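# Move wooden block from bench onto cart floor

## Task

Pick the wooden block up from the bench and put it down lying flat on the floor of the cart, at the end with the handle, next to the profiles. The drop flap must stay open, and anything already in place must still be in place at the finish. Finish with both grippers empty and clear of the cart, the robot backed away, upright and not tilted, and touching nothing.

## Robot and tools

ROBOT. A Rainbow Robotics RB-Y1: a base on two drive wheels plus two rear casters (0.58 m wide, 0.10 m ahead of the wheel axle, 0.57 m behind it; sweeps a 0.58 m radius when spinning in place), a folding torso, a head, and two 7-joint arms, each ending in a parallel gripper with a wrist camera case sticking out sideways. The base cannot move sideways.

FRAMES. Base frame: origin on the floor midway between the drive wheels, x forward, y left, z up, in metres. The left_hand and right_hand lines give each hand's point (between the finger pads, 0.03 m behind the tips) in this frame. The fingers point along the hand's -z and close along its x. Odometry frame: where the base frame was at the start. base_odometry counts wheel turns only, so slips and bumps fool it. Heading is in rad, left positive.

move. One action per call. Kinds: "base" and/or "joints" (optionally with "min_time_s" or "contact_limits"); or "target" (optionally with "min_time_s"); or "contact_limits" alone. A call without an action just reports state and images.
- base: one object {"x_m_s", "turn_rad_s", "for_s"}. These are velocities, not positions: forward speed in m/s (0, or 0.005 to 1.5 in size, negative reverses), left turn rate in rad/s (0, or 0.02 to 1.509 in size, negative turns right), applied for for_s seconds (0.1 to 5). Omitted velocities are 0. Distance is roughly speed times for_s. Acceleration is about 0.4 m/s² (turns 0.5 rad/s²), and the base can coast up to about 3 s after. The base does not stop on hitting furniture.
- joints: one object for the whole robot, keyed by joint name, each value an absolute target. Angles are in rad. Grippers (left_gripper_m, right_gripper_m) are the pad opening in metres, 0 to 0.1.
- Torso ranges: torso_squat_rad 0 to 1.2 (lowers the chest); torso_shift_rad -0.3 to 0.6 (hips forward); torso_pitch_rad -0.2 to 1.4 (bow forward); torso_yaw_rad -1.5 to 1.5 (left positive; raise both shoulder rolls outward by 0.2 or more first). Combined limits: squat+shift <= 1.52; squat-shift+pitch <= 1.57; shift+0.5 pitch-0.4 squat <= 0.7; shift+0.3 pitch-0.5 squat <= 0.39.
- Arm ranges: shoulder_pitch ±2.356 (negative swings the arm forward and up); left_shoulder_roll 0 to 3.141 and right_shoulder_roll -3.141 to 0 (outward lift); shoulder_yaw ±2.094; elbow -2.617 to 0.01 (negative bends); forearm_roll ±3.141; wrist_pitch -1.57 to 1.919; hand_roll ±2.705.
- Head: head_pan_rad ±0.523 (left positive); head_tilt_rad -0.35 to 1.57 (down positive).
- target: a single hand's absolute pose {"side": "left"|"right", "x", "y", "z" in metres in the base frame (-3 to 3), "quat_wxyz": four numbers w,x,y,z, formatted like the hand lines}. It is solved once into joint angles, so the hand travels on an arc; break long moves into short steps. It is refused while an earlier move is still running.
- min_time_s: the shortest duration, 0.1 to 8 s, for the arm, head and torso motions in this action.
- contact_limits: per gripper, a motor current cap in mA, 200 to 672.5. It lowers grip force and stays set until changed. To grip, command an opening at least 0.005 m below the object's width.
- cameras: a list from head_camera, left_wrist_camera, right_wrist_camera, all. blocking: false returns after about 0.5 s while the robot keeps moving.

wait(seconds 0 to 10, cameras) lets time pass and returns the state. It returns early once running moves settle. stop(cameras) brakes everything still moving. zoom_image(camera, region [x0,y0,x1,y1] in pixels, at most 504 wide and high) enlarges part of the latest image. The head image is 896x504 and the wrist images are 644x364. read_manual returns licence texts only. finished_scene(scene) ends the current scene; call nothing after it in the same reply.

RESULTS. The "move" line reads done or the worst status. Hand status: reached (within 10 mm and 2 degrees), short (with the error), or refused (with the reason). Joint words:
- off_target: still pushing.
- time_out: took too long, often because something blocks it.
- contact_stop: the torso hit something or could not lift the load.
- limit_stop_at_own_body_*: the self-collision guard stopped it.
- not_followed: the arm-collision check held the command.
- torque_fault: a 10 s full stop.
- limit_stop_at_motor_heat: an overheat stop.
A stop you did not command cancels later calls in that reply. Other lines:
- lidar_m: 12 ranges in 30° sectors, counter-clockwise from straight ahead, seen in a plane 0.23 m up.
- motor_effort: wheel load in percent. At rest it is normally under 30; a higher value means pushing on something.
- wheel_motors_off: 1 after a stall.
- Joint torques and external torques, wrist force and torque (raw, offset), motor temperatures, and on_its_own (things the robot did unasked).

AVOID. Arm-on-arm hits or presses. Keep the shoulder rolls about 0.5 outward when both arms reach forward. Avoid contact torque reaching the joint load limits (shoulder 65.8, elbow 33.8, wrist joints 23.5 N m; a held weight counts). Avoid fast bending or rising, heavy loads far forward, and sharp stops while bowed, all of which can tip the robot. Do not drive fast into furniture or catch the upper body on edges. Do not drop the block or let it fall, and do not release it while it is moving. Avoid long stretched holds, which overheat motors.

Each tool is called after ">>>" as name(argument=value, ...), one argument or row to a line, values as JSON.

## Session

Success. Scene 2.

>>> move(
  joints={"head_pan_rad":0.5,"head_tilt_rad":0.55},
  min_time_s=0.5,
  cameras=["head_camera"],
)

>>> move(
  joints={"head_pan_rad":-0.4,"head_tilt_rad":0.8},
  min_time_s=0.5,
  cameras=["head_camera"],
)

Scene clock: 0.80 s.
Joint torques (N m): left_arm=[-1.73 -0.45 0.87 -0.58 -0.16 -0.64 -0.03] | right_arm=[-3.51 -0.56 -0.59 -1.53 0.01 -0.59 -0.09]
External joint torques (N m): left_arm=[-0.35 -0.6 0.86 -0.03 -0.16 -0.22 -0.02] | right_arm=[0.08 0.56 -0.55 0.1 -0.05 0 -0.1]
Motor temperatures (°C): left_arm=[30 28 31 35 34 32 37] | right_arm=[34 30 32 30 35 36 34]
Wrist force (N): left_arm=[0.2 1.8 -7.6] | right_arm=[-3.1 1.0 -4.9]
Wrist torque (N m): left_arm=[-0.33 0.18 0.08] | right_arm=[-0.11 -0.18 -0.11]
Wrist force, peak (N): left_arm=[0.1 1.5 -7.9] | right_arm=[-2.9 0.8 -5.4]
move: done
base_odometry: x=+0.000 y=+0.000 heading=+0.000
lidar_m: 0.74 1.04 1.55 4.57 1.52 1.09 1.02 1.06 1.45 3.61 1.09 0.78
base_status: not commanded
joint_positions: torso_squat_rad=+0.350 torso_shift_rad=+0.000 torso_pitch_rad=+0.000 torso_yaw_rad=+0.000 left_shoulder_pitch_rad=+0.037 left_shoulder_roll_rad=+0.004 left_shoulder_yaw_rad=-0.043 left_elbow_rad=-0.196 left_forearm_roll_rad=-0.014 left_wrist_pitch_rad=+0.002 left_hand_roll_rad=+0.027 left_gripper_m=+0.099 right_shoulder_pitch_rad=-0.040 right_shoulder_roll_rad=-0.021 right_shoulder_yaw_rad=-0.018 right_elbow_rad=-0.235 right_forearm_roll_rad=+0.049 right_wrist_pitch_rad=-0.014 right_hand_roll_rad=+0.035 right_gripper_m=+0.099 head_pan_rad=+0.500 head_tilt_rad=+0.550
joint_status: all done
wheel_motors_off: 0
motor_effort: left_wheel=+0(1) right_wheel=+0(2)
chest: x=-0.2280 y=+0.0001 z=+1.2475 quat_wxyz=(+1.000, +0.000, +0.000, +0.000) (m; base frame)
left_hand: x=-0.1598 y=+0.2200 z=+0.5653 quat_wxyz=(+0.997, +0.000, -0.079, -0.009) (m; base frame)
right_hand: x=-0.0823 y=-0.2360 z=+0.5770 quat_wxyz=(+0.989, -0.016, -0.142, +0.041) (m; base frame)
pictures: head_camera
camera_calibration:
head_camera: T_world_to_cam=[[0.482147, -0.875531, -0.0312983, 0.143781], [-0.427751, -0.204081, -0.880556, 1.23822], [0.764567, 0.437946, -0.472907, 0.78713], [0, 0, 0, 1]] pos_world=[-0.141487, 0.0338615, 1.46706]

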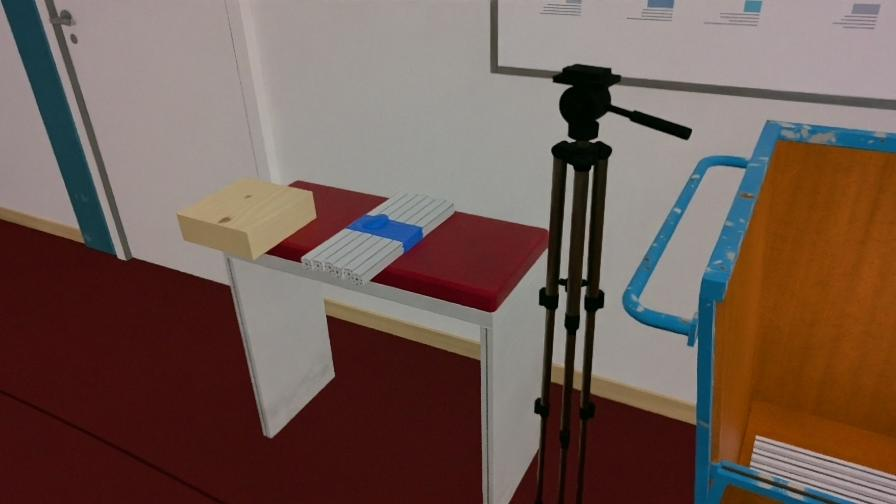

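Scene clock: 1.60 s.
Joint torques (N m): left_arm=[-1.9 -0.71 0.68 -0.41 -0.03 -0.66 -0.03] | right_arm=[-3.59 -0.53 -0.83 -1.44 -0.03 -0.55 0.01]
External joint torques (N m): left_arm=[-0.52 -0.86 0.67 0.15 -0.04 -0.23 -0.03] | right_arm=[0.01 0.58 -0.78 0.19 -0.09 0.04 0]
Wrist force (N): left_arm=[0.2 1.4 -7.7] | right_arm=[-2.8 0.9 -4.7]
Wrist torque (N m): left_arm=[-0.27 0.15 0.07] | right_arm=[-0.07 -0.12 -0.08]
Wrist force, peak (N): left_arm=[-0.7 1.3 -8.3] | right_arm=[-2.9 1.1 -5.3]
move: done
base_odometry: x=+0.000 y=+0.000 heading=+0.000
lidar_m: 0.74 1.04 1.55 4.57 1.52 1.07 1.02 1.08 1.44 3.61 1.09 0.78
base_status: not commanded
joint_positions: torso_squat_rad=+0.350 torso_shift_rad=+0.000 torso_pitch_rad=+0.000 torso_yaw_rad=+0.000 left_shoulder_pitch_rad=+0.037 left_shoulder_roll_rad=+0.004 left_shoulder_yaw_rad=-0.043 left_elbow_rad=-0.196 left_forearm_roll_rad=-0.014 left_wrist_pitch_rad=+0.002 left_hand_roll_rad=+0.027 left_gripper_m=+0.099 right_shoulder_pitch_rad=-0.040 right_shoulder_roll_rad=-0.021 right_shoulder_yaw_rad=-0.018 right_elbow_rad=-0.235 right_forearm_roll_rad=+0.049 right_wrist_pitch_rad=-0.014 right_hand_roll_rad=+0.035 right_gripper_m=+0.099 head_pan_rad=-0.400 head_tilt_rad=+0.800
joint_status: all done
wheel_motors_off: 0
motor_effort: left_wheel=+0(1) right_wheel=+1(2)
chest: x=-0.2280 y=+0.0001 z=+1.2475 quat_wxyz=(+1.000, +0.000, +0.000, +0.000) (m; base frame)
left_hand: x=-0.1598 y=+0.2200 z=+0.5653 quat_wxyz=(+0.997, +0.000, -0.079, -0.009) (m; base frame)
right_hand: x=-0.0823 y=-0.2360 z=+0.5770 quat_wxyz=(+0.989, -0.016, -0.142, +0.041) (m; base frame)
pictures: head_camera
camera_calibration:
head_camera: T_world_to_cam=[[-0.393307, -0.918878, -0.0312009, -0.0367267], [-0.612826, 0.287304, -0.736139, 0.990923], [0.685386, -0.270408, -0.67611, 1.06505], [0, 0, 0, 1]] pos_world=[-0.137155, -0.0304439, 1.4484]

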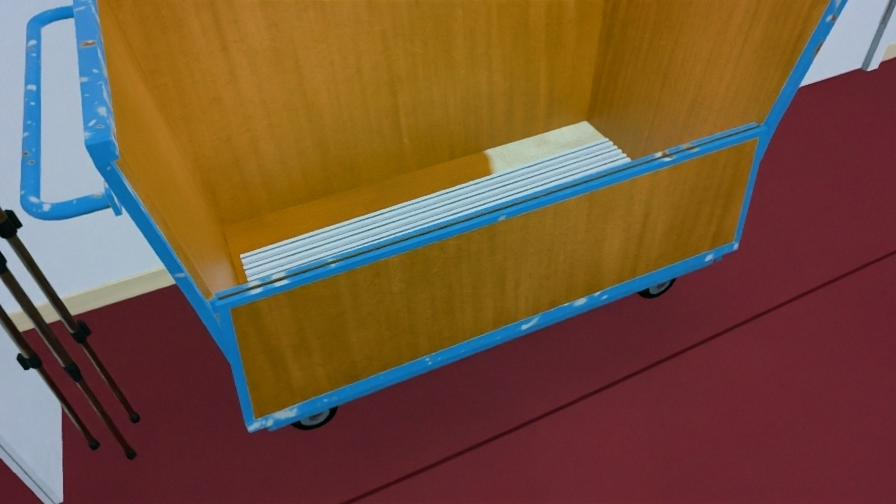

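>>> move(
  base={"turn_rad_s":1.0,"for_s":1.571},
  joints={"torso_squat_rad":1.0,"head_tilt_rad":0.75,"head_pan_rad":-0.2},
)

>>> move(
  base={"x_m_s":0.7,"for_s":2.114},
)

>>> move(
  base={"turn_rad_s":-1.0,"for_s":1.571},
  joints={"right_shoulder_pitch_rad":-0.349,"right_shoulder_roll_rad":-0.155,"right_shoulder_yaw_rad":-0.068,"right_elbow_rad":-1.211,"right_forearm_roll_rad":-0.105,"right_wrist_pitch_rad":-0.017,"right_hand_roll_rad":-0.039},
  min_time_s=2,
)

>>> move(
  base={"x_m_s":0.3,"for_s":0.95},
  cameras=["head_camera","right_wrist_camera"],
)

Scene clock: 14.20 s.
Joint torques (N m): left_arm=[-1.63 -0.69 1 -0.44 -0.06 -0.59 -0.06] | right_arm=[-3.54 -0.44 -0.39 -1.44 -0.17 -0.48 0.01]
External joint torques (N m): left_arm=[-0.25 -0.84 0.99 0.12 -0.06 -0.16 -0.05] | right_arm=[0.05 0.67 -0.35 0.19 -0.23 0.12 -0.01]
Wrist force (N): left_arm=[-0.3 1.5 -7.5] | right_arm=[-2.3 1.3 -4.7]
Wrist torque (N m): left_arm=[-0.31 0.12 0.10] | right_arm=[-0.11 -0.05 -0.09]
Wrist force, peak (N): left_arm=[0.3 1.6 -8.5] | right_arm=[-2.6 1.6 -5.6]
move: done
base_odometry: x=+0.000 y=+0.000 heading=+1.227
lidar_m: 1.58 2.58 1.29 1.04 1.02 1.12 1.77 3.85 1.00 0.76 0.74 1.06
base_status: done (sent for 1.57 of 1.57 s)
joint_positions: torso_squat_rad=+1.000 torso_shift_rad=+0.000 torso_pitch_rad=+0.000 torso_yaw_rad=+0.000 left_shoulder_pitch_rad=+0.037 left_shoulder_roll_rad=+0.004 left_shoulder_yaw_rad=-0.043 left_elbow_rad=-0.196 left_forearm_roll_rad=-0.014 left_wrist_pitch_rad=+0.002 left_hand_roll_rad=+0.027 left_gripper_m=+0.099 right_shoulder_pitch_rad=-0.040 right_shoulder_roll_rad=-0.021 right_shoulder_yaw_rad=-0.018 right_elbow_rad=-0.235 right_forearm_roll_rad=+0.049 right_wrist_pitch_rad=-0.014 right_hand_roll_rad=+0.035 right_gripper_m=+0.099 head_pan_rad=-0.200 head_tilt_rad=+0.750
joint_status: all done
wheel_motors_off: 0
motor_effort: left_wheel=+4(33) right_wheel=+20(50)
chest: x=-0.2281 y=+0.0000 z=+0.9681 quat_wxyz=(+1.000, +0.000, +0.000, +0.000) (m; base frame)
left_hand: x=-0.1597 y=+0.2200 z=+0.2859 quat_wxyz=(+0.997, +0.000, -0.079, -0.009) (m; base frame)
right_hand: x=-0.0823 y=-0.2360 z=+0.2977 quat_wxyz=(+0.989, -0.016, -0.142, +0.041) (m; base frame)
pictures: none

Scene clock: 18.27 s.
Joint torques (N m): left_arm=[-0.96 -0.87 0.83 -0.27 -0.08 -0.61 -0.05] | right_arm=[-2.69 -0.44 -0.39 -1.28 -0.08 -0.52 0.04]
External joint torques (N m): left_arm=[0.42 -1.02 0.81 0.28 -0.08 -0.18 -0.04] | right_arm=[0.91 0.67 -0.35 0.35 -0.14 0.08 0.03]
Wrist force (N): left_arm=[0.3 1.3 -7.6] | right_arm=[-2.6 1.0 -5.1]
Wrist torque (N m): left_arm=[-0.26 0.17 0.09] | right_arm=[-0.06 -0.09 -0.11]
Wrist force, peak (N): left_arm=[-0.2 1.3 -8.6] | right_arm=[-3.2 0.9 -5.2]
move: done
base_odometry: x=+0.495 y=+1.384 heading=+1.229
lidar_m: 1.68 3.88 1.93 1.56 1.55 1.72 2.67 1.31 0.91 0.40 1.01 1.08
base_status: done (sent for 2.1 of 2.1 s)
joint_positions: torso_squat_rad=+1.000 torso_shift_rad=+0.000 torso_pitch_rad=+0.000 torso_yaw_rad=+0.000 left_shoulder_pitch_rad=+0.037 left_shoulder_roll_rad=+0.004 left_shoulder_yaw_rad=-0.043 left_elbow_rad=-0.196 left_forearm_roll_rad=-0.014 left_wrist_pitch_rad=+0.002 left_hand_roll_rad=+0.027 left_gripper_m=+0.099 right_shoulder_pitch_rad=-0.040 right_shoulder_roll_rad=-0.021 right_shoulder_yaw_rad=-0.018 right_elbow_rad=-0.235 right_forearm_roll_rad=+0.049 right_wrist_pitch_rad=-0.014 right_hand_roll_rad=+0.035 right_gripper_m=+0.099 head_pan_rad=-0.200 head_tilt_rad=+0.750
joint_status: not commanded
wheel_motors_off: 0
motor_effort: left_wheel=+23(50) right_wheel=-24(55)
chest: x=-0.2280 y=+0.0001 z=+0.9681 quat_wxyz=(+1.000, +0.000, +0.000, +0.000) (m; base frame)
left_hand: x=-0.1597 y=+0.2200 z=+0.2859 quat_wxyz=(+0.997, +0.000, -0.079, -0.009) (m; base frame)
right_hand: x=-0.0822 y=-0.2360 z=+0.2977 quat_wxyz=(+0.989, -0.016, -0.142, +0.041) (m; base frame)
pictures: none

Scene clock: 29.70 s.
Joint torques (N m): left_arm=[-1.12 -1.33 0.85 -0.1 -0.1 -0.53 -0.04] | right_arm=[-48.13 -53.61 -29.11 -25.55 0.97 -6.31 0.78]
External joint torques (N m): left_arm=[0.3 -1.45 0.84 0.48 -0.1 -0.1 -0.03] | right_arm=[-33.53 -51.06 -28.62 -16.08 0.74 -4.44 0.73]
External joint torques when the fault began: right_arm=[42.99 -65.66 -44.28 5.45 2.4 2.67 2.83]
Motor temperatures (°C): left_arm=[30 28 31 35 34 32 37] | right_arm=[36 35 33 32 35 37 34]
Wrist force (N): left_arm=[-0.3 1.2 -6.9] | right_arm=[-37.2 93.0 110.6]
Wrist torque (N m): left_arm=[-0.30 0.10 0.07] | right_arm=[-12.29 -3.17 -1.05]
Wrist force, peak (N): left_arm=[-1.6 1.9 -8.6] | right_arm=[18.6 136.4 -170.1]
move: torque_fault
TORQUE FAULT: right_shoulder_roll_rad reached its load limit. The robot stopped for 10 seconds, dropped its targets and accepts commands again. Before the stop ended, the hold on right_shoulder_roll_rad was turned back by 1.8 degrees, the way its load pushed it. The stop added 8.6 s to the call.
base_odometry: x=+0.494 y=+1.384 heading=+0.534
lidar_m: 0.99 1.38 3.68 2.26 1.63 1.55 1.61 2.19 1.36 0.93 1.08 0.40
base_status: torque_fault (sent for 1.43 of 1.57 s)
joint_positions: torso_squat_rad=+1.000 torso_shift_rad=-0.001 torso_pitch_rad=-0.001 torso_yaw_rad=+0.000 left_shoulder_pitch_rad=+0.037 left_shoulder_roll_rad=+0.004 left_shoulder_yaw_rad=-0.043 left_elbow_rad=-0.196 left_forearm_roll_rad=-0.014 left_wrist_pitch_rad=+0.002 left_hand_roll_rad=+0.027 left_gripper_m=+0.099 right_shoulder_pitch_rad=-0.263 right_shoulder_roll_rad=-0.060 right_shoulder_yaw_rad=-0.039 right_elbow_rad=-1.039 right_forearm_roll_rad=-0.061 right_wrist_pitch_rad=-0.016 right_hand_roll_rad=-0.018 right_gripper_m=+0.099 head_pan_rad=-0.200 head_tilt_rad=+0.750
joint_status: right_shoulder_pitch_rad torque_fault (moved -0.222 of -0.309); right_shoulder_roll_rad torque_fault (moved -0.046 of -0.134); right_shoulder_yaw_rad torque_fault (moved -0.019 of -0.050); right_elbow_rad torque_fault (moved -0.804 of -0.976); right_forearm_roll_rad torque_fault (moved -0.110 of -0.154); right_hand_roll_rad torque_fault (moved -0.053 of -0.074); the others done
wheel_motors_off: 0
on_its_own: right_shoulder_pitch_rad is held at -0.271, not at your -0.349, since a torque_fault; right_shoulder_roll_rad is held at -0.073, not at your -0.155, since a torque_fault; right_shoulder_yaw_rad is held at -0.046, not at your -0.068, since a torque_fault; right_elbow_rad is held at -1.043, not at your -1.211, since a torque_fault; right_forearm_roll_rad is held at -0.061, not at your -0.105, since a torque_fault; right_hand_roll_rad is held at -0.017, not at your -0.039, since a torque_fault
motor_effort: left_wheel=+3(72) right_wheel=+30(100)
chest: x=-0.2287 y=+0.0005 z=+0.9680 quat_wxyz=(+1.000, +0.000, -0.001, +0.000) (m; base frame)
left_hand: x=-0.1597 y=+0.2201 z=+0.2858 quat_wxyz=(+0.997, -0.001, -0.080, -0.009) (m; base frame)
right_hand: x=+0.3303 y=-0.2246 z=+0.6283 quat_wxyz=(+0.794, +0.011, -0.608, +0.001) (m; base frame)
pictures: none

not run: a stop that you did not command came earlier in this reply.

>>> move(
  cameras=["head_camera","right_wrist_camera"],
)

Scene clock: 30.27 s.
Joint torques (N m): left_arm=[-1.34 -1.26 0.8 -0.12 0 -0.55 0.02] | right_arm=[-47.98 -53.63 -29.39 -25.58 0.8 -6.37 0.87]
External joint torques (N m): left_arm=[0.08 -1.38 0.79 0.45 -0.01 -0.13 0.03] | right_arm=[-33.39 -51.08 -28.9 -16.11 0.57 -4.5 0.82]
Motor temperatures (°C): left_arm=[30 28 31 35 34 32 37] | right_arm=[36 35 33 32 35 37 34]
Wrist force (N): left_arm=[-0.7 1.1 -7.4] | right_arm=[-36.9 92.4 110.8]
Wrist torque (N m): left_arm=[-0.27 0.06 0.06] | right_arm=[-12.25 -3.16 -1.02]
Wrist force, peak (N): left_arm=[0.1 1.3 -8.1] | right_arm=[-37.3 93.1 111.0]
base_odometry: x=+0.494 y=+1.384 heading=+0.534
lidar_m: 1.01 1.39 3.70 2.25 1.63 1.54 1.61 2.19 1.37 0.92 1.07 0.39
base_status: torque_fault (sent for 1.43 of 1.57 s)
joint_positions: torso_squat_rad=+1.000 torso_shift_rad=-0.001 torso_pitch_rad=-0.001 torso_yaw_rad=+0.000 left_shoulder_pitch_rad=+0.037 left_shoulder_roll_rad=+0.004 left_shoulder_yaw_rad=-0.043 left_elbow_rad=-0.196 left_forearm_roll_rad=-0.014 left_wrist_pitch_rad=+0.002 left_hand_roll_rad=+0.027 left_gripper_m=+0.099 right_shoulder_pitch_rad=-0.263 right_shoulder_roll_rad=-0.060 right_shoulder_yaw_rad=-0.039 right_elbow_rad=-1.039 right_forearm_roll_rad=-0.061 right_wrist_pitch_rad=-0.016 right_hand_roll_rad=-0.018 right_gripper_m=+0.099 head_pan_rad=-0.200 head_tilt_rad=+0.750
joint_status: right_shoulder_pitch_rad torque_fault (moved -0.222 of -0.309); right_shoulder_roll_rad torque_fault (moved -0.046 of -0.134); right_shoulder_yaw_rad torque_fault (moved -0.019 of -0.050); right_elbow_rad torque_fault (moved -0.804 of -0.976); right_forearm_roll_rad torque_fault (moved -0.110 of -0.154); right_hand_roll_rad torque_fault (moved -0.053 of -0.074); the others done
wheel_motors_off: 0
on_its_own: right_shoulder_pitch_rad is held at -0.271, not at your -0.349, since a torque_fault; right_shoulder_roll_rad is held at -0.073, not at your -0.155, since a torque_fault; right_shoulder_yaw_rad is held at -0.046, not at your -0.068, since a torque_fault; right_elbow_rad is held at -1.043, not at your -1.211, since a torque_fault; right_forearm_roll_rad is held at -0.061, not at your -0.105, since a torque_fault; right_hand_roll_rad is held at -0.017, not at your -0.039, since a torque_fault
motor_effort: left_wheel=+3(72) right_wheel=+28(100)
chest: x=-0.2287 y=+0.0005 z=+0.9680 quat_wxyz=(+1.000, +0.000, -0.001, +0.000) (m; base frame)
left_hand: x=-0.1597 y=+0.2201 z=+0.2858 quat_wxyz=(+0.997, -0.001, -0.080, -0.009) (m; base frame)
right_hand: x=+0.3303 y=-0.2246 z=+0.6283 quat_wxyz=(+0.794, +0.011, -0.608, +0.001) (m; base frame)
pictures: head_camera, right_wrist_camera
camera_calibration:
head_camera: T_world_to_cam=[[-0.200982, -0.979101, -0.0310904, -0.00560702], [-0.62, 0.151713, -0.769794, 0.82248], [0.758423, -0.135439, -0.637535, 0.846922], [0, 0, 0, 1]] pos_world=[-0.133515, -0.0155644, 1.17291]
right_wrist_camera: T_world_to_cam=[[-0.235107, -0.0177622, -0.971807, 0.683061], [-0.512045, 0.852103, 0.108304, 0.31949], [0.826157, 0.523072, -0.209431, 0.0484072], [0, 0, 0, 1]] pos_world=[0.284194, -0.285426, 0.63934]

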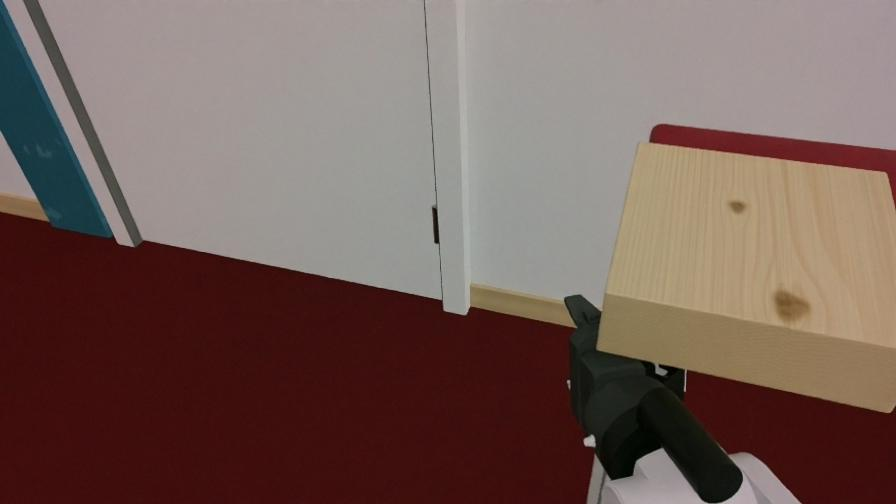

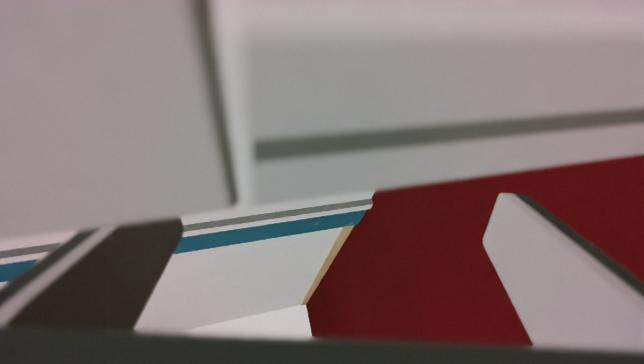

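>>> move(
  base={"turn_rad_s":0.2,"for_s":1.2},
)

>>> move(
  base={"x_m_s":-0.3,"for_s":1.8},
  cameras=["head_camera"],
)

Scene clock: 33.30 s.
Joint torques (N m): left_arm=[-1.5 -0.83 0.58 -0.21 -0.08 -0.49 -0.09] | right_arm=[-52.69 -35.75 -15.41 -28.13 1.88 -7.55 1.83]
External joint torques (N m): left_arm=[-0.09 -0.97 0.57 0.36 -0.08 -0.07 -0.08] | right_arm=[-38.11 -33.08 -14.89 -18.67 1.65 -5.68 1.78]
Wrist force (N): left_arm=[-0.2 0.9 -7.5] | right_arm=[-43.2 61.4 97.5]
Wrist torque (N m): left_arm=[-0.24 0.08 0.10] | right_arm=[-10.06 -3.17 -1.99]
Wrist force, peak (N): left_arm=[0.0 1.6 -8.3] | right_arm=[-34.6 90.1 150.6]
move: done
base_odometry: x=+0.494 y=+1.383 heading=+0.772
lidar_m: 1.10 1.66 3.96 1.93 1.54 1.53 1.67 2.61 1.35 0.91 0.40 0.52
base_status: done (sent for 1.2 of 1.2 s)
joint_positions: torso_squat_rad=+1.000 torso_shift_rad=-0.001 torso_pitch_rad=-0.001 torso_yaw_rad=+0.000 left_shoulder_pitch_rad=+0.037 left_shoulder_roll_rad=+0.004 left_shoulder_yaw_rad=-0.043 left_elbow_rad=-0.196 left_forearm_roll_rad=-0.014 left_wrist_pitch_rad=+0.002 left_hand_roll_rad=+0.027 left_gripper_m=+0.099 right_shoulder_pitch_rad=-0.261 right_shoulder_roll_rad=-0.064 right_shoulder_yaw_rad=-0.043 right_elbow_rad=-1.039 right_forearm_roll_rad=-0.061 right_wrist_pitch_rad=-0.016 right_hand_roll_rad=-0.018 right_gripper_m=+0.099 head_pan_rad=-0.200 head_tilt_rad=+0.750
joint_status: not commanded
wheel_motors_off: 0
on_its_own: right_shoulder_pitch_rad is held at -0.271, not at your -0.349, since a torque_fault; right_shoulder_roll_rad is held at -0.073, not at your -0.155, since a torque_fault; right_shoulder_yaw_rad is held at -0.046, not at your -0.068, since a torque_fault; right_elbow_rad is held at -1.043, not at your -1.211, since a torque_fault; right_forearm_roll_rad is held at -0.061, not at your -0.105, since a torque_fault; right_hand_roll_rad is held at -0.017, not at your -0.039, since a torque_fault; right_wheel is at rest, and its effort (+69) is outside its rest range (-51 to +51); the wheels pushed hard for 1.7 s: something may have held the robot back, and base_odometry may count slip
motor_effort: left_wheel=+5(43) right_wheel=+69(96)
chest: x=-0.2286 y=+0.0003 z=+0.9681 quat_wxyz=(+1.000, +0.000, +0.000, +0.000) (m; base frame)
left_hand: x=-0.1596 y=+0.2201 z=+0.2859 quat_wxyz=(+0.997, -0.001, -0.080, -0.009) (m; base frame)
right_hand: x=+0.3298 y=-0.2291 z=+0.6275 quat_wxyz=(+0.795, +0.008, -0.607, +0.000) (m; base frame)
pictures: none

Scene clock: 36.30 s.
Joint torques (N m): left_arm=[-1.91 -1 0.51 -0.51 -0.1 -0.52 -0.09] | right_arm=[-15.33 -3.75 -2.31 -10.45 0.35 -1.99 0.41]
External joint torques (N m): left_arm=[-0.53 -1.15 0.5 0.05 -0.11 -0.1 -0.09] | right_arm=[-0.57 -0.86 -1.73 -0.95 0.12 -0.12 0.36]
Wrist force (N): left_arm=[-0.6 1.3 -7.7] | right_arm=[-5.7 3.4 -1.0]
Wrist torque (N m): left_arm=[-0.32 0.05 0.10] | right_arm=[-0.41 -0.22 -0.24]
Wrist force, peak (N): left_arm=[-0.4 1.6 -8.2] | right_arm=[-41.0 61.6 94.5]
move: done
base_odometry: x=+0.107 y=+1.006 heading=+0.773
lidar_m: 1.53 2.45 2.85 1.40 1.10 1.10 1.22 1.87 1.84 1.21 0.96 0.87
base_status: done (sent for 1.8 of 1.8 s)
joint_positions: torso_squat_rad=+1.000 torso_shift_rad=+0.000 torso_pitch_rad=+0.000 torso_yaw_rad=+0.000 left_shoulder_pitch_rad=+0.037 left_shoulder_roll_rad=+0.004 left_shoulder_yaw_rad=-0.043 left_elbow_rad=-0.196 left_forearm_roll_rad=-0.014 left_wrist_pitch_rad=+0.002 left_hand_roll_rad=+0.027 left_gripper_m=+0.099 right_shoulder_pitch_rad=-0.271 right_shoulder_roll_rad=-0.072 right_shoulder_yaw_rad=-0.046 right_elbow_rad=-1.043 right_forearm_roll_rad=-0.061 right_wrist_pitch_rad=-0.017 right_hand_roll_rad=-0.018 right_gripper_m=+0.099 head_pan_rad=-0.200 head_tilt_rad=+0.750
joint_status: not commanded
wheel_motors_off: 0
on_its_own: right_shoulder_pitch_rad is held at -0.271, not at your -0.349, since a torque_fault; right_shoulder_roll_rad is held at -0.073, not at your -0.155, since a torque_fault; right_shoulder_yaw_rad is held at -0.046, not at your -0.068, since a torque_fault; right_elbow_rad is held at -1.043, not at your -1.211, since a torque_fault; right_forearm_roll_rad is held at -0.061, not at your -0.105, since a torque_fault; right_hand_roll_rad is held at -0.017, not at your -0.039, since a torque_fault
motor_effort: left_wheel=+17(35) right_wheel=-14(42)
chest: x=-0.2280 y=+0.0001 z=+0.9681 quat_wxyz=(+1.000, +0.000, +0.000, +0.000) (m; base frame)
left_hand: x=-0.1598 y=+0.2201 z=+0.2859 quat_wxyz=(+0.997, +0.000, -0.079, -0.009) (m; base frame)
right_hand: x=+0.3349 y=-0.2329 z=+0.6350 quat_wxyz=(+0.790, +0.005, -0.613, +0.002) (m; base frame)
pictures: head_camera
camera_calibration:
head_camera: T_world_to_cam=[[-0.201345, -0.979017, -0.031392, -0.00570814], [-0.620767, 0.152327, -0.769054, 0.822095], [0.757699, -0.135358, -0.638412, 0.847032], [0, 0, 0, 1]] pos_world=[-0.132616, -0.0161626, 1.17281]

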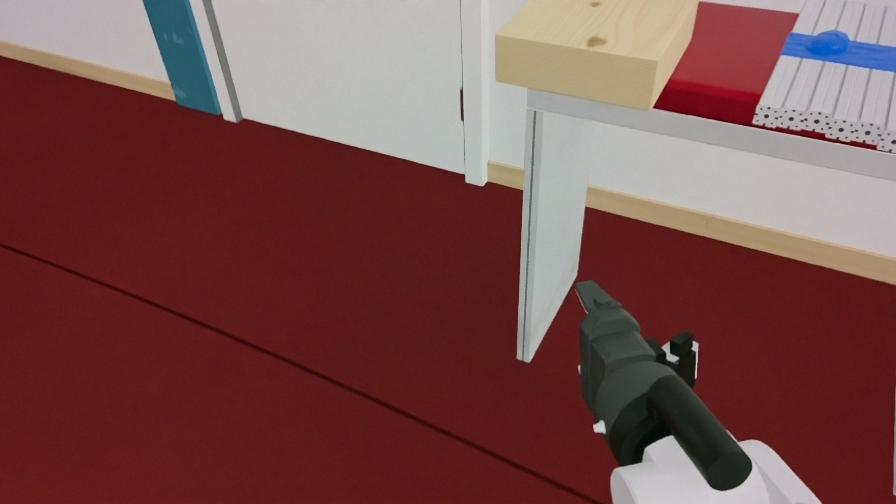

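>>> move(
  base={"turn_rad_s":0.6,"for_s":1.367},
)

>>> move(
  base={"x_m_s":0.35,"for_s":1.23},
)

>>> move(
  base={"turn_rad_s":-0.75,"for_s":2.095},
  joints={"right_shoulder_pitch_rad":-0.349,"right_shoulder_roll_rad":-0.155,"right_shoulder_yaw_rad":-0.068,"right_elbow_rad":-1.211,"right_forearm_roll_rad":-0.105,"right_wrist_pitch_rad":-0.017,"right_hand_roll_rad":-0.039},
  min_time_s=2,
  cameras=["head_camera"],
)

Scene clock: 42.70 s.
Joint torques (N m): left_arm=[-2.01 -0.71 0.69 -0.47 -0.02 -0.49 0.04] | right_arm=[-15.57 -3.86 -2.73 -10.51 0.38 -2.08 0.33]
External joint torques (N m): left_arm=[-0.64 -0.86 0.67 0.08 -0.02 -0.07 0.04] | right_arm=[-0.81 -0.97 -2.16 -1 0.14 -0.2 0.28]
Wrist force (N): left_arm=[0.3 1.6 -8.5] | right_arm=[-5.4 3.0 -0.7]
Wrist torque (N m): left_arm=[-0.32 0.21 0.08] | right_arm=[-0.40 -0.20 -0.23]
Wrist force, peak (N): left_arm=[-0.7 1.0 -8.7] | right_arm=[-6.0 3.6 -0.6]
move: done
base_odometry: x=+0.107 y=+1.006 heading=+1.592
lidar_m: 4.40 1.75 1.17 1.10 1.12 1.46 3.36 1.17 0.97 1.46 0.87 1.91
base_status: done (sent for 1.37 of 1.37 s)
joint_positions: torso_squat_rad=+1.000 torso_shift_rad=+0.000 torso_pitch_rad=+0.000 torso_yaw_rad=+0.000 left_shoulder_pitch_rad=+0.037 left_shoulder_roll_rad=+0.004 left_shoulder_yaw_rad=-0.043 left_elbow_rad=-0.196 left_forearm_roll_rad=-0.014 left_wrist_pitch_rad=+0.002 left_hand_roll_rad=+0.027 left_gripper_m=+0.099 right_shoulder_pitch_rad=-0.271 right_shoulder_roll_rad=-0.072 right_shoulder_yaw_rad=-0.046 right_elbow_rad=-1.043 right_forearm_roll_rad=-0.061 right_wrist_pitch_rad=-0.017 right_hand_roll_rad=-0.018 right_gripper_m=+0.099 head_pan_rad=-0.200 head_tilt_rad=+0.750
joint_status: not commanded
wheel_motors_off: 0
on_its_own: right_shoulder_pitch_rad is held at -0.271, not at your -0.349, since a torque_fault; right_shoulder_roll_rad is held at -0.073, not at your -0.155, since a torque_fault; right_shoulder_yaw_rad is held at -0.046, not at your -0.068, since a torque_fault; right_elbow_rad is held at -1.043, not at your -1.211, since a torque_fault; right_forearm_roll_rad is held at -0.061, not at your -0.105, since a torque_fault; right_hand_roll_rad is held at -0.017, not at your -0.039, since a torque_fault
motor_effort: left_wheel=+5(46) right_wheel=+19(50)
chest: x=-0.2280 y=+0.0001 z=+0.9681 quat_wxyz=(+1.000, +0.000, +0.000, +0.000) (m; base frame)
left_hand: x=-0.1598 y=+0.2200 z=+0.2859 quat_wxyz=(+0.997, +0.000, -0.079, -0.009) (m; base frame)
right_hand: x=+0.3350 y=-0.2330 z=+0.6350 quat_wxyz=(+0.790, +0.005, -0.613, +0.002) (m; base frame)
pictures: none

Scene clock: 45.17 s.
Joint torques (N m): left_arm=[-1.2 -0.86 0.63 -0.43 -0.12 -0.53 -0.07] | right_arm=[-15.12 -3.83 -2.35 -10.23 0.48 -1.97 0.24]
External joint torques (N m): left_arm=[0.18 -1.01 0.62 0.13 -0.12 -0.11 -0.06] | right_arm=[-0.36 -0.95 -1.77 -0.72 0.25 -0.09 0.19]
Wrist force (N): left_arm=[0.2 0.7 -8.0] | right_arm=[-5.5 3.5 -0.6]
Wrist torque (N m): left_arm=[-0.23 0.18 0.10] | right_arm=[-0.46 -0.21 -0.26]
Wrist force, peak (N): left_arm=[0.0 1.6 -8.4] | right_arm=[-6.2 2.8 -0.4]
move: done
base_odometry: x=+0.097 y=+1.438 heading=+1.593
lidar_m: 4.14 1.78 1.21 1.14 1.17 1.51 3.45 1.37 1.22 0.83 1.43 1.82
base_status: done (sent for 1.23 of 1.23 s)
joint_positions: torso_squat_rad=+1.000 torso_shift_rad=+0.000 torso_pitch_rad=+0.000 torso_yaw_rad=+0.000 left_shoulder_pitch_rad=+0.037 left_shoulder_roll_rad=+0.004 left_shoulder_yaw_rad=-0.043 left_elbow_rad=-0.196 left_forearm_roll_rad=-0.014 left_wrist_pitch_rad=+0.002 left_hand_roll_rad=+0.027 left_gripper_m=+0.099 right_shoulder_pitch_rad=-0.271 right_shoulder_roll_rad=-0.072 right_shoulder_yaw_rad=-0.046 right_elbow_rad=-1.043 right_forearm_roll_rad=-0.061 right_wrist_pitch_rad=-0.017 right_hand_roll_rad=-0.018 right_gripper_m=+0.099 head_pan_rad=-0.200 head_tilt_rad=+0.750
joint_status: not commanded
wheel_motors_off: 0
on_its_own: right_shoulder_pitch_rad is held at -0.271, not at your -0.349, since a torque_fault; right_shoulder_roll_rad is held at -0.073, not at your -0.155, since a torque_fault; right_shoulder_yaw_rad is held at -0.046, not at your -0.068, since a torque_fault; right_elbow_rad is held at -1.043, not at your -1.211, since a torque_fault; right_forearm_roll_rad is held at -0.061, not at your -0.105, since a torque_fault; right_hand_roll_rad is held at -0.017, not at your -0.039, since a torque_fault
motor_effort: left_wheel=+12(44) right_wheel=-10(51)
chest: x=-0.2279 y=+0.0001 z=+0.9681 quat_wxyz=(+1.000, +0.000, +0.000, +0.000) (m; base frame)
left_hand: x=-0.1597 y=+0.2200 z=+0.2859 quat_wxyz=(+0.997, +0.000, -0.079, -0.009) (m; base frame)
right_hand: x=+0.3350 y=-0.2330 z=+0.6349 quat_wxyz=(+0.790, +0.005, -0.613, +0.002) (m; base frame)
pictures: none

Scene clock: 49.10 s.
Joint torques (N m): left_arm=[-1.42 -0.77 0.45 -0.28 -0.03 -0.53 0.03] | right_arm=[-18.69 -5.82 -2.64 -11.28 -0.1 -1.77 -0.25]
External joint torques (N m): left_arm=[-0.04 -0.92 0.44 0.28 -0.03 -0.11 0.04] | right_arm=[-2.02 -0.9 -1.25 -1.2 -0.34 0.15 -0.3]
Wrist force (N): left_arm=[0.1 1.5 -7.8] | right_arm=[-5.5 3.2 1.2]
Wrist torque (N m): left_arm=[-0.30 0.18 0.08] | right_arm=[-0.46 -0.19 -0.04]
Wrist force, peak (N): left_arm=[0.0 1.3 -8.4] | right_arm=[-6.3 3.0 0.8]
move: done
base_odometry: x=+0.097 y=+1.438 heading=+0.019
lidar_m: 0.81 1.40 1.79 4.12 1.80 1.21 1.14 1.18 1.52 3.35 1.37 1.20
base_status: done (sent for 2.1 of 2.1 s)
joint_positions: torso_squat_rad=+1.000 torso_shift_rad=+0.000 torso_pitch_rad=+0.000 torso_yaw_rad=+0.000 left_shoulder_pitch_rad=+0.037 left_shoulder_roll_rad=+0.004 left_shoulder_yaw_rad=-0.043 left_elbow_rad=-0.196 left_forearm_roll_rad=-0.014 left_wrist_pitch_rad=+0.002 left_hand_roll_rad=+0.027 left_gripper_m=+0.099 right_shoulder_pitch_rad=-0.349 right_shoulder_roll_rad=-0.155 right_shoulder_yaw_rad=-0.068 right_elbow_rad=-1.211 right_forearm_roll_rad=-0.105 right_wrist_pitch_rad=-0.017 right_hand_roll_rad=-0.039 right_gripper_m=+0.099 head_pan_rad=-0.200 head_tilt_rad=+0.750
joint_status: all done
wheel_motors_off: 0
motor_effort: left_wheel=+20(39) right_wheel=+2(45)
chest: x=-0.2280 y=+0.0001 z=+0.9681 quat_wxyz=(+1.000, +0.000, +0.000, +0.000) (m; base frame)
left_hand: x=-0.1598 y=+0.2200 z=+0.2859 quat_wxyz=(+0.997, +0.000, -0.079, -0.009) (m; base frame)
right_hand: x=+0.3797 y=-0.2598 z=+0.7654 quat_wxyz=(+0.708, +0.000, -0.707, +0.000) (m; base frame)
pictures: head_camera
camera_calibration:
head_camera: T_world_to_cam=[[-0.201342, -0.979019, -0.0313462, -0.0057414], [-0.620937, 0.152319, -0.768919, 0.821975], [0.757561, -0.135352, -0.638578, 0.847133], [0, 0, 0, 1]] pos_world=[-0.132516, -0.0161627, 1.17281]

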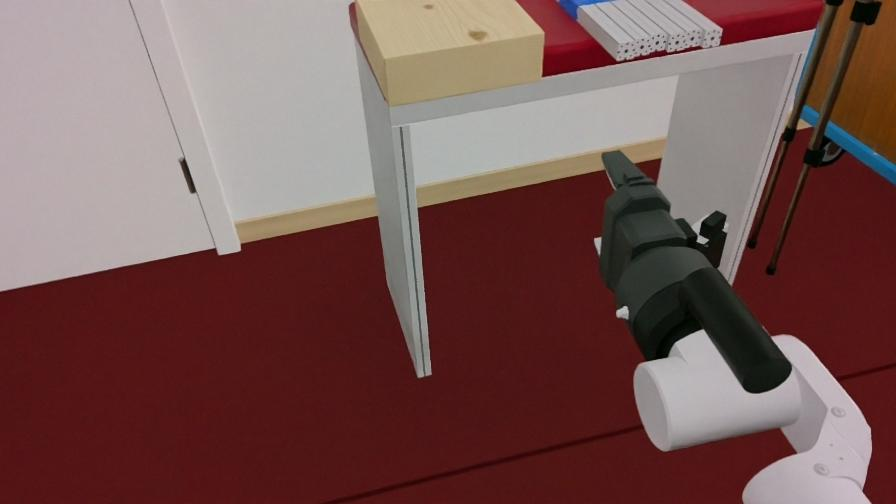

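>>> move(
  base={"turn_rad_s":0.1,"for_s":0.86},
)

>>> move(
  base={"x_m_s":0.3,"for_s":0.9},
  cameras=["head_camera","right_wrist_camera"],
)

Scene clock: 53.57 s.
Joint torques (N m): left_arm=[-1.57 -0.83 0.79 -0.34 0.02 -0.56 -0.01] | right_arm=[-18.38 -5.57 -2.44 -11.26 -0.05 -1.92 -0.25]
External joint torques (N m): left_arm=[-0.2 -0.98 0.78 0.21 0.02 -0.13 0] | right_arm=[-1.72 -0.65 -1.05 -1.17 -0.29 0 -0.3]
Wrist force (N): left_arm=[0.2 1.5 -8.5] | right_arm=[-6.0 2.8 1.3]
Wrist torque (N m): left_arm=[-0.29 0.16 0.09] | right_arm=[-0.40 -0.28 -0.06]
Wrist force, peak (N): left_arm=[0.0 1.4 -8.6] | right_arm=[-6.5 2.9 1.1]
move: done
base_odometry: x=+0.097 y=+1.438 heading=+0.105
lidar_m: 0.82 1.45 1.95 4.15 1.63 1.19 1.13 1.20 1.63 2.55 1.21 1.27
base_status: done (sent for 0.87 of 0.87 s)
joint_positions: torso_squat_rad=+1.000 torso_shift_rad=+0.000 torso_pitch_rad=+0.000 torso_yaw_rad=+0.000 left_shoulder_pitch_rad=+0.037 left_shoulder_roll_rad=+0.004 left_shoulder_yaw_rad=-0.043 left_elbow_rad=-0.196 left_forearm_roll_rad=-0.014 left_wrist_pitch_rad=+0.002 left_hand_roll_rad=+0.027 left_gripper_m=+0.099 right_shoulder_pitch_rad=-0.349 right_shoulder_roll_rad=-0.155 right_shoulder_yaw_rad=-0.068 right_elbow_rad=-1.211 right_forearm_roll_rad=-0.105 right_wrist_pitch_rad=-0.017 right_hand_roll_rad=-0.039 right_gripper_m=+0.099 head_pan_rad=-0.200 head_tilt_rad=+0.750
joint_status: not commanded
wheel_motors_off: 0
motor_effort: left_wheel=-16(28) right_wheel=-2(16)
chest: x=-0.2280 y=+0.0001 z=+0.9681 quat_wxyz=(+1.000, +0.000, +0.000, +0.000) (m; base frame)
left_hand: x=-0.1598 y=+0.2200 z=+0.2859 quat_wxyz=(+0.997, +0.000, -0.079, -0.009) (m; base frame)
right_hand: x=+0.3797 y=-0.2598 z=+0.7654 quat_wxyz=(+0.708, +0.000, -0.707, +0.000) (m; base frame)
pictures: none

Scene clock: 55.80 s.
Joint torques (N m): left_arm=[-1.34 -0.84 0.46 -0.61 -0.06 -0.54 -0.03] | right_arm=[-16.96 -5.42 -2.99 -11.18 -0.16 -1.94 -0.27]
External joint torques (N m): left_arm=[0.03 -0.99 0.45 -0.06 -0.06 -0.12 -0.02] | right_arm=[-0.28 -0.5 -1.6 -1.09 -0.4 -0.02 -0.32]
Wrist force (N): left_arm=[0.0 1.1 -7.8] | right_arm=[-5.7 2.8 0.7]
Wrist torque (N m): left_arm=[-0.28 0.14 0.12] | right_arm=[-0.38 -0.25 -0.04]
Wrist force, peak (N): left_arm=[-0.7 1.6 -8.4] | right_arm=[-6.3 2.8 1.1]
move: done
base_odometry: x=+0.366 y=+1.466 heading=+0.103
lidar_m: 0.59 1.18 1.60 4.15 2.01 1.48 1.41 1.48 2.01 1.51 1.04 0.55
base_status: done (sent for 0.9 of 0.9 s)
joint_positions: torso_squat_rad=+1.000 torso_shift_rad=+0.000 torso_pitch_rad=+0.000 torso_yaw_rad=+0.000 left_shoulder_pitch_rad=+0.037 left_shoulder_roll_rad=+0.004 left_shoulder_yaw_rad=-0.043 left_elbow_rad=-0.196 left_forearm_roll_rad=-0.014 left_wrist_pitch_rad=+0.002 left_hand_roll_rad=+0.027 left_gripper_m=+0.099 right_shoulder_pitch_rad=-0.349 right_shoulder_roll_rad=-0.155 right_shoulder_yaw_rad=-0.068 right_elbow_rad=-1.211 right_forearm_roll_rad=-0.105 right_wrist_pitch_rad=-0.017 right_hand_roll_rad=-0.039 right_gripper_m=+0.099 head_pan_rad=-0.200 head_tilt_rad=+0.750
joint_status: not commanded
wheel_motors_off: 0
motor_effort: left_wheel=-21(42) right_wheel=+19(56)
chest: x=-0.2279 y=+0.0001 z=+0.9682 quat_wxyz=(+1.000, +0.000, +0.000, +0.000) (m; base frame)
left_hand: x=-0.1597 y=+0.2200 z=+0.2859 quat_wxyz=(+0.997, +0.000, -0.079, -0.009) (m; base frame)
right_hand: x=+0.3798 y=-0.2598 z=+0.7655 quat_wxyz=(+0.708, +0.000, -0.707, +0.000) (m; base frame)
pictures: head_camera, right_wrist_camera
camera_calibration:
head_camera: T_world_to_cam=[[-0.201342, -0.979019, -0.0313462, -0.0057414], [-0.620937, 0.152319, -0.768919, 0.821975], [0.757561, -0.135352, -0.638578, 0.847133], [0, 0, 0, 1]] pos_world=[-0.132516, -0.0161627, 1.17281]
right_wrist_camera: T_world_to_cam=[[0.0251486, -0.0286304, -0.999274, 0.74681], [-0.506968, 0.861152, -0.0374319, 0.471967], [0.861598, 0.507541, 0.00714207, -0.12869], [0, 0, 0, 1]] pos_world=[0.33137, -0.319738, 0.764853]

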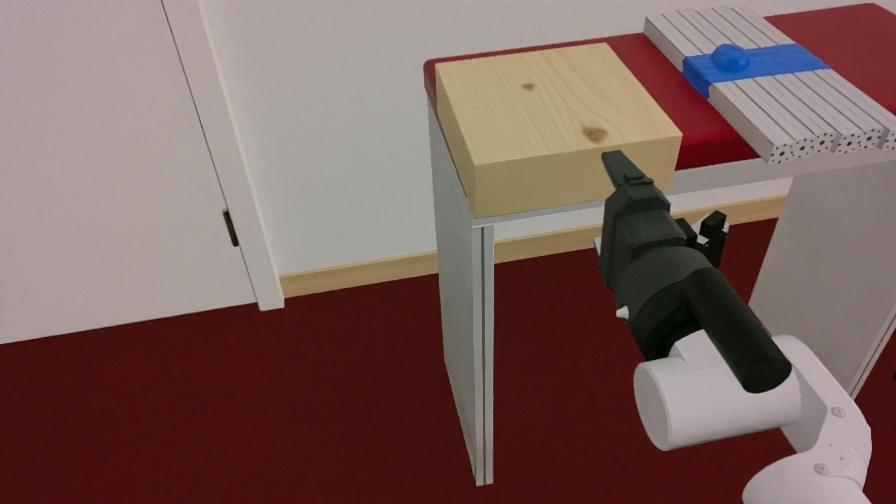

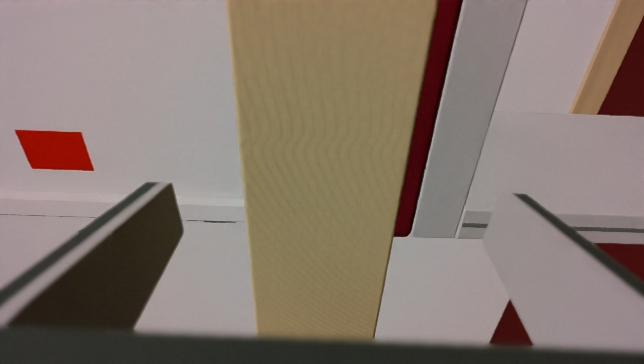

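>>> move(
  target={"side":"right","x":0.463,"y":-0.243,"z":0.769,"quat_wxyz":[0.7071,0,-0.7071,0]},
  min_time_s=1.5,
  cameras=["head_camera","right_wrist_camera"],
)

Scene clock: 60.83 s.
Joint torques (N m): left_arm=[-1.24 -0.66 0.84 -0.46 -0.06 -0.48 -0.13] | right_arm=[-25.67 -9.31 -2 -10.4 0.16 -2.13 -0.45]
External joint torques (N m): left_arm=[0.13 -0.81 0.83 0.09 -0.06 -0.05 -0.12] | right_arm=[-2.78 -1.63 -1.84 -1.46 -0.02 -0.21 -0.5]
Wrist force (N): left_arm=[-0.2 0.9 -7.9] | right_arm=[-5.5 3.6 0.7]
Wrist torque (N m): left_arm=[-0.25 0.14 0.15] | right_arm=[-0.48 -0.22 -0.07]
Wrist force, peak (N): left_arm=[-0.2 1.4 -8.7] | right_arm=[-22.9 -1.0 18.9]
move: done
base_odometry: x=+0.366 y=+1.466 heading=+0.104
lidar_m: 0.57 1.17 1.59 4.14 2.03 1.48 1.41 1.49 2.01 1.52 1.03 0.56
base_status: not commanded
joint_positions: torso_squat_rad=+1.000 torso_shift_rad=+0.000 torso_pitch_rad=+0.000 torso_yaw_rad=+0.000 left_shoulder_pitch_rad=+0.037 left_shoulder_roll_rad=+0.004 left_shoulder_yaw_rad=-0.043 left_elbow_rad=-0.196 left_forearm_roll_rad=-0.014 left_wrist_pitch_rad=+0.002 left_hand_roll_rad=+0.027 left_gripper_m=+0.099 right_shoulder_pitch_rad=-0.919 right_shoulder_roll_rad=-0.195 right_shoulder_yaw_rad=-0.133 right_elbow_rad=-0.267 right_forearm_roll_rad=-0.105 right_wrist_pitch_rad=-0.380 right_hand_roll_rad=-0.053 right_gripper_m=+0.099 head_pan_rad=-0.200 head_tilt_rad=+0.750
joint_status: all done
wheel_motors_off: 0
motor_effort: left_wheel=-20(21) right_wheel=+21(28)
chest: x=-0.2280 y=+0.0000 z=+0.9681 quat_wxyz=(+1.000, +0.000, +0.000, +0.000) (m; base frame)
left_hand: x=-0.1597 y=+0.2200 z=+0.2859 quat_wxyz=(+0.997, +0.000, -0.079, -0.009) (m; base frame)
right_hand: x=+0.4620 y=-0.2428 z=+0.7689 quat_wxyz=(+0.715, -0.001, -0.699, +0.000) (m; base frame)
right_hand_status: reached (checked arc, as near as the solve gets, planned for 1.5 s): 1 mm and 1.3 deg off.
pictures: head_camera, right_wrist_camera
camera_calibration:
head_camera: T_world_to_cam=[[-0.201485, -0.978989, -0.0313719, -0.00574919], [-0.620847, 0.152418, -0.768972, 0.821989], [0.757597, -0.135459, -0.638512, 0.847135], [0, 0, 0, 1]] pos_world=[-0.132616, -0.0161621, 1.17281]
right_wrist_camera: T_world_to_cam=[[0.00439335, -0.0291503, -0.999565, 0.758293], [-0.506098, 0.862042, -0.0273642, 0.491166], [0.862465, 0.505998, -0.0109657, -0.194968], [0, 0, 0, 1]] pos_world=[0.4134, -0.302647, 0.769266]

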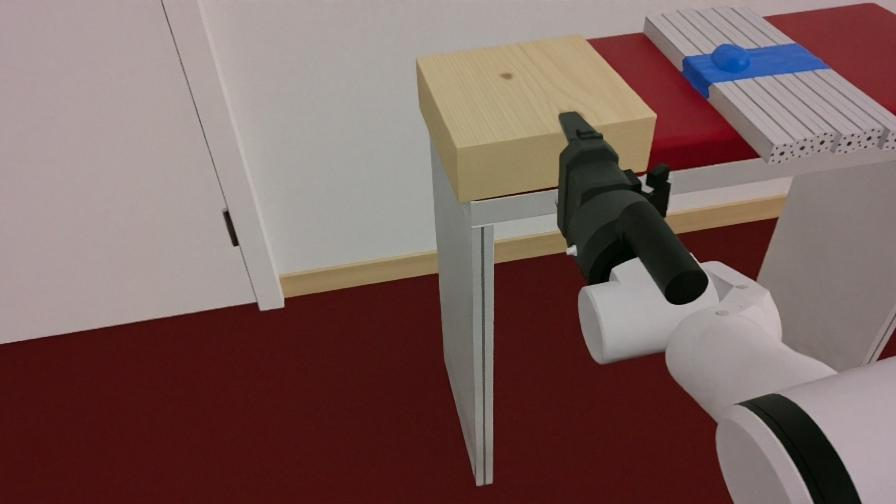

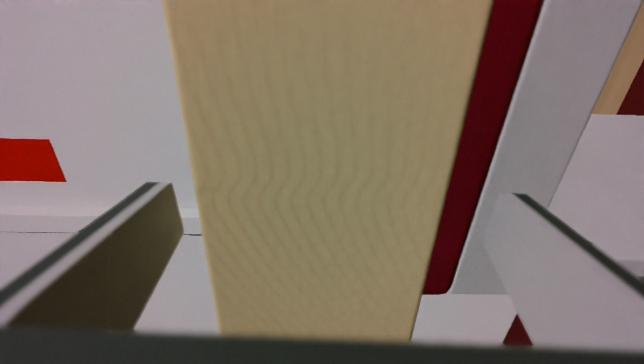

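>>> move(
  base={"x_m_s":0.04,"for_s":0.3},
)

>>> move(
  joints={"right_gripper_m":0.055},
)

>>> move(
  base={"x_m_s":-0.08,"for_s":0.9},
  cameras=["head_camera"],
)

Scene clock: 63.50 s.
Joint torques (N m): left_arm=[-1.53 -1.04 0.82 -0.44 -0.02 -0.52 -0.1] | right_arm=[-24.15 -8.48 -2.5 -9.86 0.06 -2.08 -0.18]
External joint torques (N m): left_arm=[-0.15 -1.19 0.81 0.12 -0.03 -0.1 -0.09] | right_arm=[-1.26 -0.8 -2.34 -0.93 -0.12 -0.16 -0.23]
Wrist force (N): left_arm=[-0.5 1.4 -7.4] | right_arm=[-5.2 3.2 1.1]
Wrist torque (N m): left_arm=[-0.33 0.09 0.07] | right_arm=[-0.47 -0.17 -0.06]
Wrist force, peak (N): left_arm=[-0.1 1.5 -8.5] | right_arm=[-6.0 3.7 0.7]
move: done
base_odometry: x=+0.378 y=+1.467 heading=+0.102
lidar_m: 0.57 1.16 1.58 4.14 2.05 1.48 1.42 1.50 2.04 1.47 1.03 0.54
base_status: done (sent for 0.3 of 0.3 s)
joint_positions: torso_squat_rad=+1.000 torso_shift_rad=+0.000 torso_pitch_rad=+0.000 torso_yaw_rad=+0.000 left_shoulder_pitch_rad=+0.037 left_shoulder_roll_rad=+0.004 left_shoulder_yaw_rad=-0.043 left_elbow_rad=-0.196 left_forearm_roll_rad=-0.014 left_wrist_pitch_rad=+0.002 left_hand_roll_rad=+0.027 left_gripper_m=+0.099 right_shoulder_pitch_rad=-0.919 right_shoulder_roll_rad=-0.195 right_shoulder_yaw_rad=-0.133 right_elbow_rad=-0.267 right_forearm_roll_rad=-0.105 right_wrist_pitch_rad=-0.380 right_hand_roll_rad=-0.053 right_gripper_m=+0.099 head_pan_rad=-0.200 head_tilt_rad=+0.750
joint_status: not commanded
wheel_motors_off: 0
motor_effort: left_wheel=-13(32) right_wheel=+14(40)
chest: x=-0.2280 y=+0.0001 z=+0.9681 quat_wxyz=(+1.000, +0.000, +0.000, +0.000) (m; base frame)
left_hand: x=-0.1597 y=+0.2200 z=+0.2859 quat_wxyz=(+0.997, +0.000, -0.079, -0.009) (m; base frame)
right_hand: x=+0.4621 y=-0.2428 z=+0.7692 quat_wxyz=(+0.715, -0.001, -0.700, +0.000) (m; base frame)
pictures: none

Scene clock: 64.50 s.
Joint torques (N m): left_arm=[-1.33 -0.71 0.62 -0.52 -0.12 -0.54 -0.05] | right_arm=[-21.99 -8.07 -2.07 -7.06 0.06 0.16 -0.28]
External joint torques (N m): left_arm=[0.06 -0.87 0.61 0.04 -0.12 -0.12 -0.04] | right_arm=[0.91 -0.39 -1.91 1.88 -0.12 2.08 -0.33]
Wrist force (N): left_arm=[-0.6 1.0 -7.8] | right_arm=[1.9 2.7 9.4]
Wrist torque (N m): left_arm=[-0.23 0.07 0.07] | right_arm=[-0.41 -0.75 -0.15]
Wrist force, peak (N): left_arm=[0.5 1.7 -8.3] | right_arm=[3.1 2.9 10.1]
move: off_target
base_odometry: x=+0.378 y=+1.467 heading=+0.102
lidar_m: 0.57 1.16 1.59 4.14 2.05 1.49 1.42 1.48 2.02 1.45 1.03 0.54
base_status: not commanded
joint_positions: torso_squat_rad=+1.000 torso_shift_rad=+0.000 torso_pitch_rad=+0.000 torso_yaw_rad=+0.000 left_shoulder_pitch_rad=+0.037 left_shoulder_roll_rad=+0.004 left_shoulder_yaw_rad=-0.043 left_elbow_rad=-0.196 left_forearm_roll_rad=-0.014 left_wrist_pitch_rad=+0.002 left_hand_roll_rad=+0.027 left_gripper_m=+0.099 right_shoulder_pitch_rad=-0.919 right_shoulder_roll_rad=-0.195 right_shoulder_yaw_rad=-0.133 right_elbow_rad=-0.268 right_forearm_roll_rad=-0.105 right_wrist_pitch_rad=-0.381 right_hand_roll_rad=-0.053 right_gripper_m=+0.074 head_pan_rad=-0.200 head_tilt_rad=+0.750
joint_status: right_gripper_m off_target (ended at +0.074, target +0.055)
wheel_motors_off: 0
motor_effort: left_wheel=-13(15) right_wheel=+15(16)
chest: x=-0.2281 y=+0.0001 z=+0.9681 quat_wxyz=(+1.000, +0.000, +0.000, +0.000) (m; base frame)
left_hand: x=-0.1596 y=+0.2200 z=+0.2859 quat_wxyz=(+0.997, +0.000, -0.080, -0.009) (m; base frame)
right_hand: x=+0.4623 y=-0.2427 z=+0.7704 quat_wxyz=(+0.714, -0.001, -0.700, +0.000) (m; base frame)
pictures: none

Scene clock: 66.07 s.
Joint torques (N m): left_arm=[-1.75 -0.92 0.87 -0.4 -0.14 -0.4 0] | right_arm=[-20.85 -7.2 -2.24 -7.74 -0.06 -0.52 -0.08]
External joint torques (N m): left_arm=[-0.37 -1.07 0.86 0.16 -0.15 0.02 0.01] | right_arm=[2.06 0.48 -2.08 1.19 -0.24 1.4 -0.13]
Wrist force (N): left_arm=[-0.1 0.9 -7.5] | right_arm=[-4.7 3.1 1.3]
Wrist torque (N m): left_arm=[-0.26 0.13 0.09] | right_arm=[-0.53 -1.51 -0.20]
Wrist force, peak (N): left_arm=[0.0 1.8 -8.4] | right_arm=[-0.2 3.9 -10.1]
move: done
base_odometry: x=+0.306 y=+1.460 heading=+0.103
lidar_m: 0.62 1.24 1.65 4.14 1.94 1.40 1.35 1.42 1.94 1.73 1.07 0.61
base_status: done (sent for 0.9 of 0.9 s)
joint_positions: torso_squat_rad=+1.000 torso_shift_rad=+0.000 torso_pitch_rad=+0.000 torso_yaw_rad=+0.000 left_shoulder_pitch_rad=+0.037 left_shoulder_roll_rad=+0.004 left_shoulder_yaw_rad=-0.043 left_elbow_rad=-0.196 left_forearm_roll_rad=-0.014 left_wrist_pitch_rad=+0.002 left_hand_roll_rad=+0.027 left_gripper_m=+0.099 right_shoulder_pitch_rad=-0.920 right_shoulder_roll_rad=-0.195 right_shoulder_yaw_rad=-0.133 right_elbow_rad=-0.267 right_forearm_roll_rad=-0.105 right_wrist_pitch_rad=-0.380 right_hand_roll_rad=-0.053 right_gripper_m=+0.074 head_pan_rad=-0.200 head_tilt_rad=+0.750
joint_status: not commanded
wheel_motors_off: 0
motor_effort: left_wheel=+8(33) right_wheel=-13(29)
chest: x=-0.2280 y=+0.0001 z=+0.9681 quat_wxyz=(+1.000, +0.000, +0.000, +0.000) (m; base frame)
left_hand: x=-0.1598 y=+0.2200 z=+0.2859 quat_wxyz=(+0.997, +0.000, -0.079, -0.009) (m; base frame)
right_hand: x=+0.4624 y=-0.2427 z=+0.7702 quat_wxyz=(+0.714, -0.001, -0.700, +0.000) (m; base frame)
pictures: head_camera
camera_calibration:
head_camera: T_world_to_cam=[[-0.201342, -0.979018, -0.031389, -0.00571131], [-0.620768, 0.152323, -0.769055, 0.822095], [0.757699, -0.135358, -0.638412, 0.847032], [0, 0, 0, 1]] pos_world=[-0.132616, -0.0161627, 1.17281]

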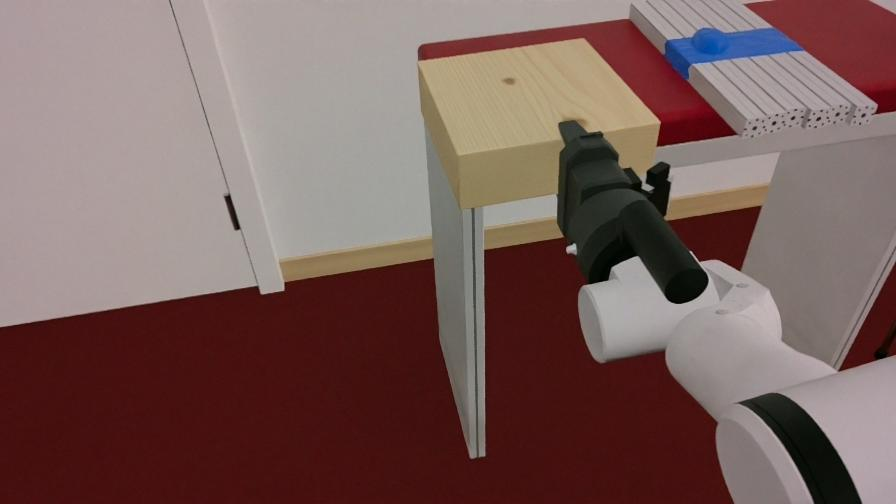

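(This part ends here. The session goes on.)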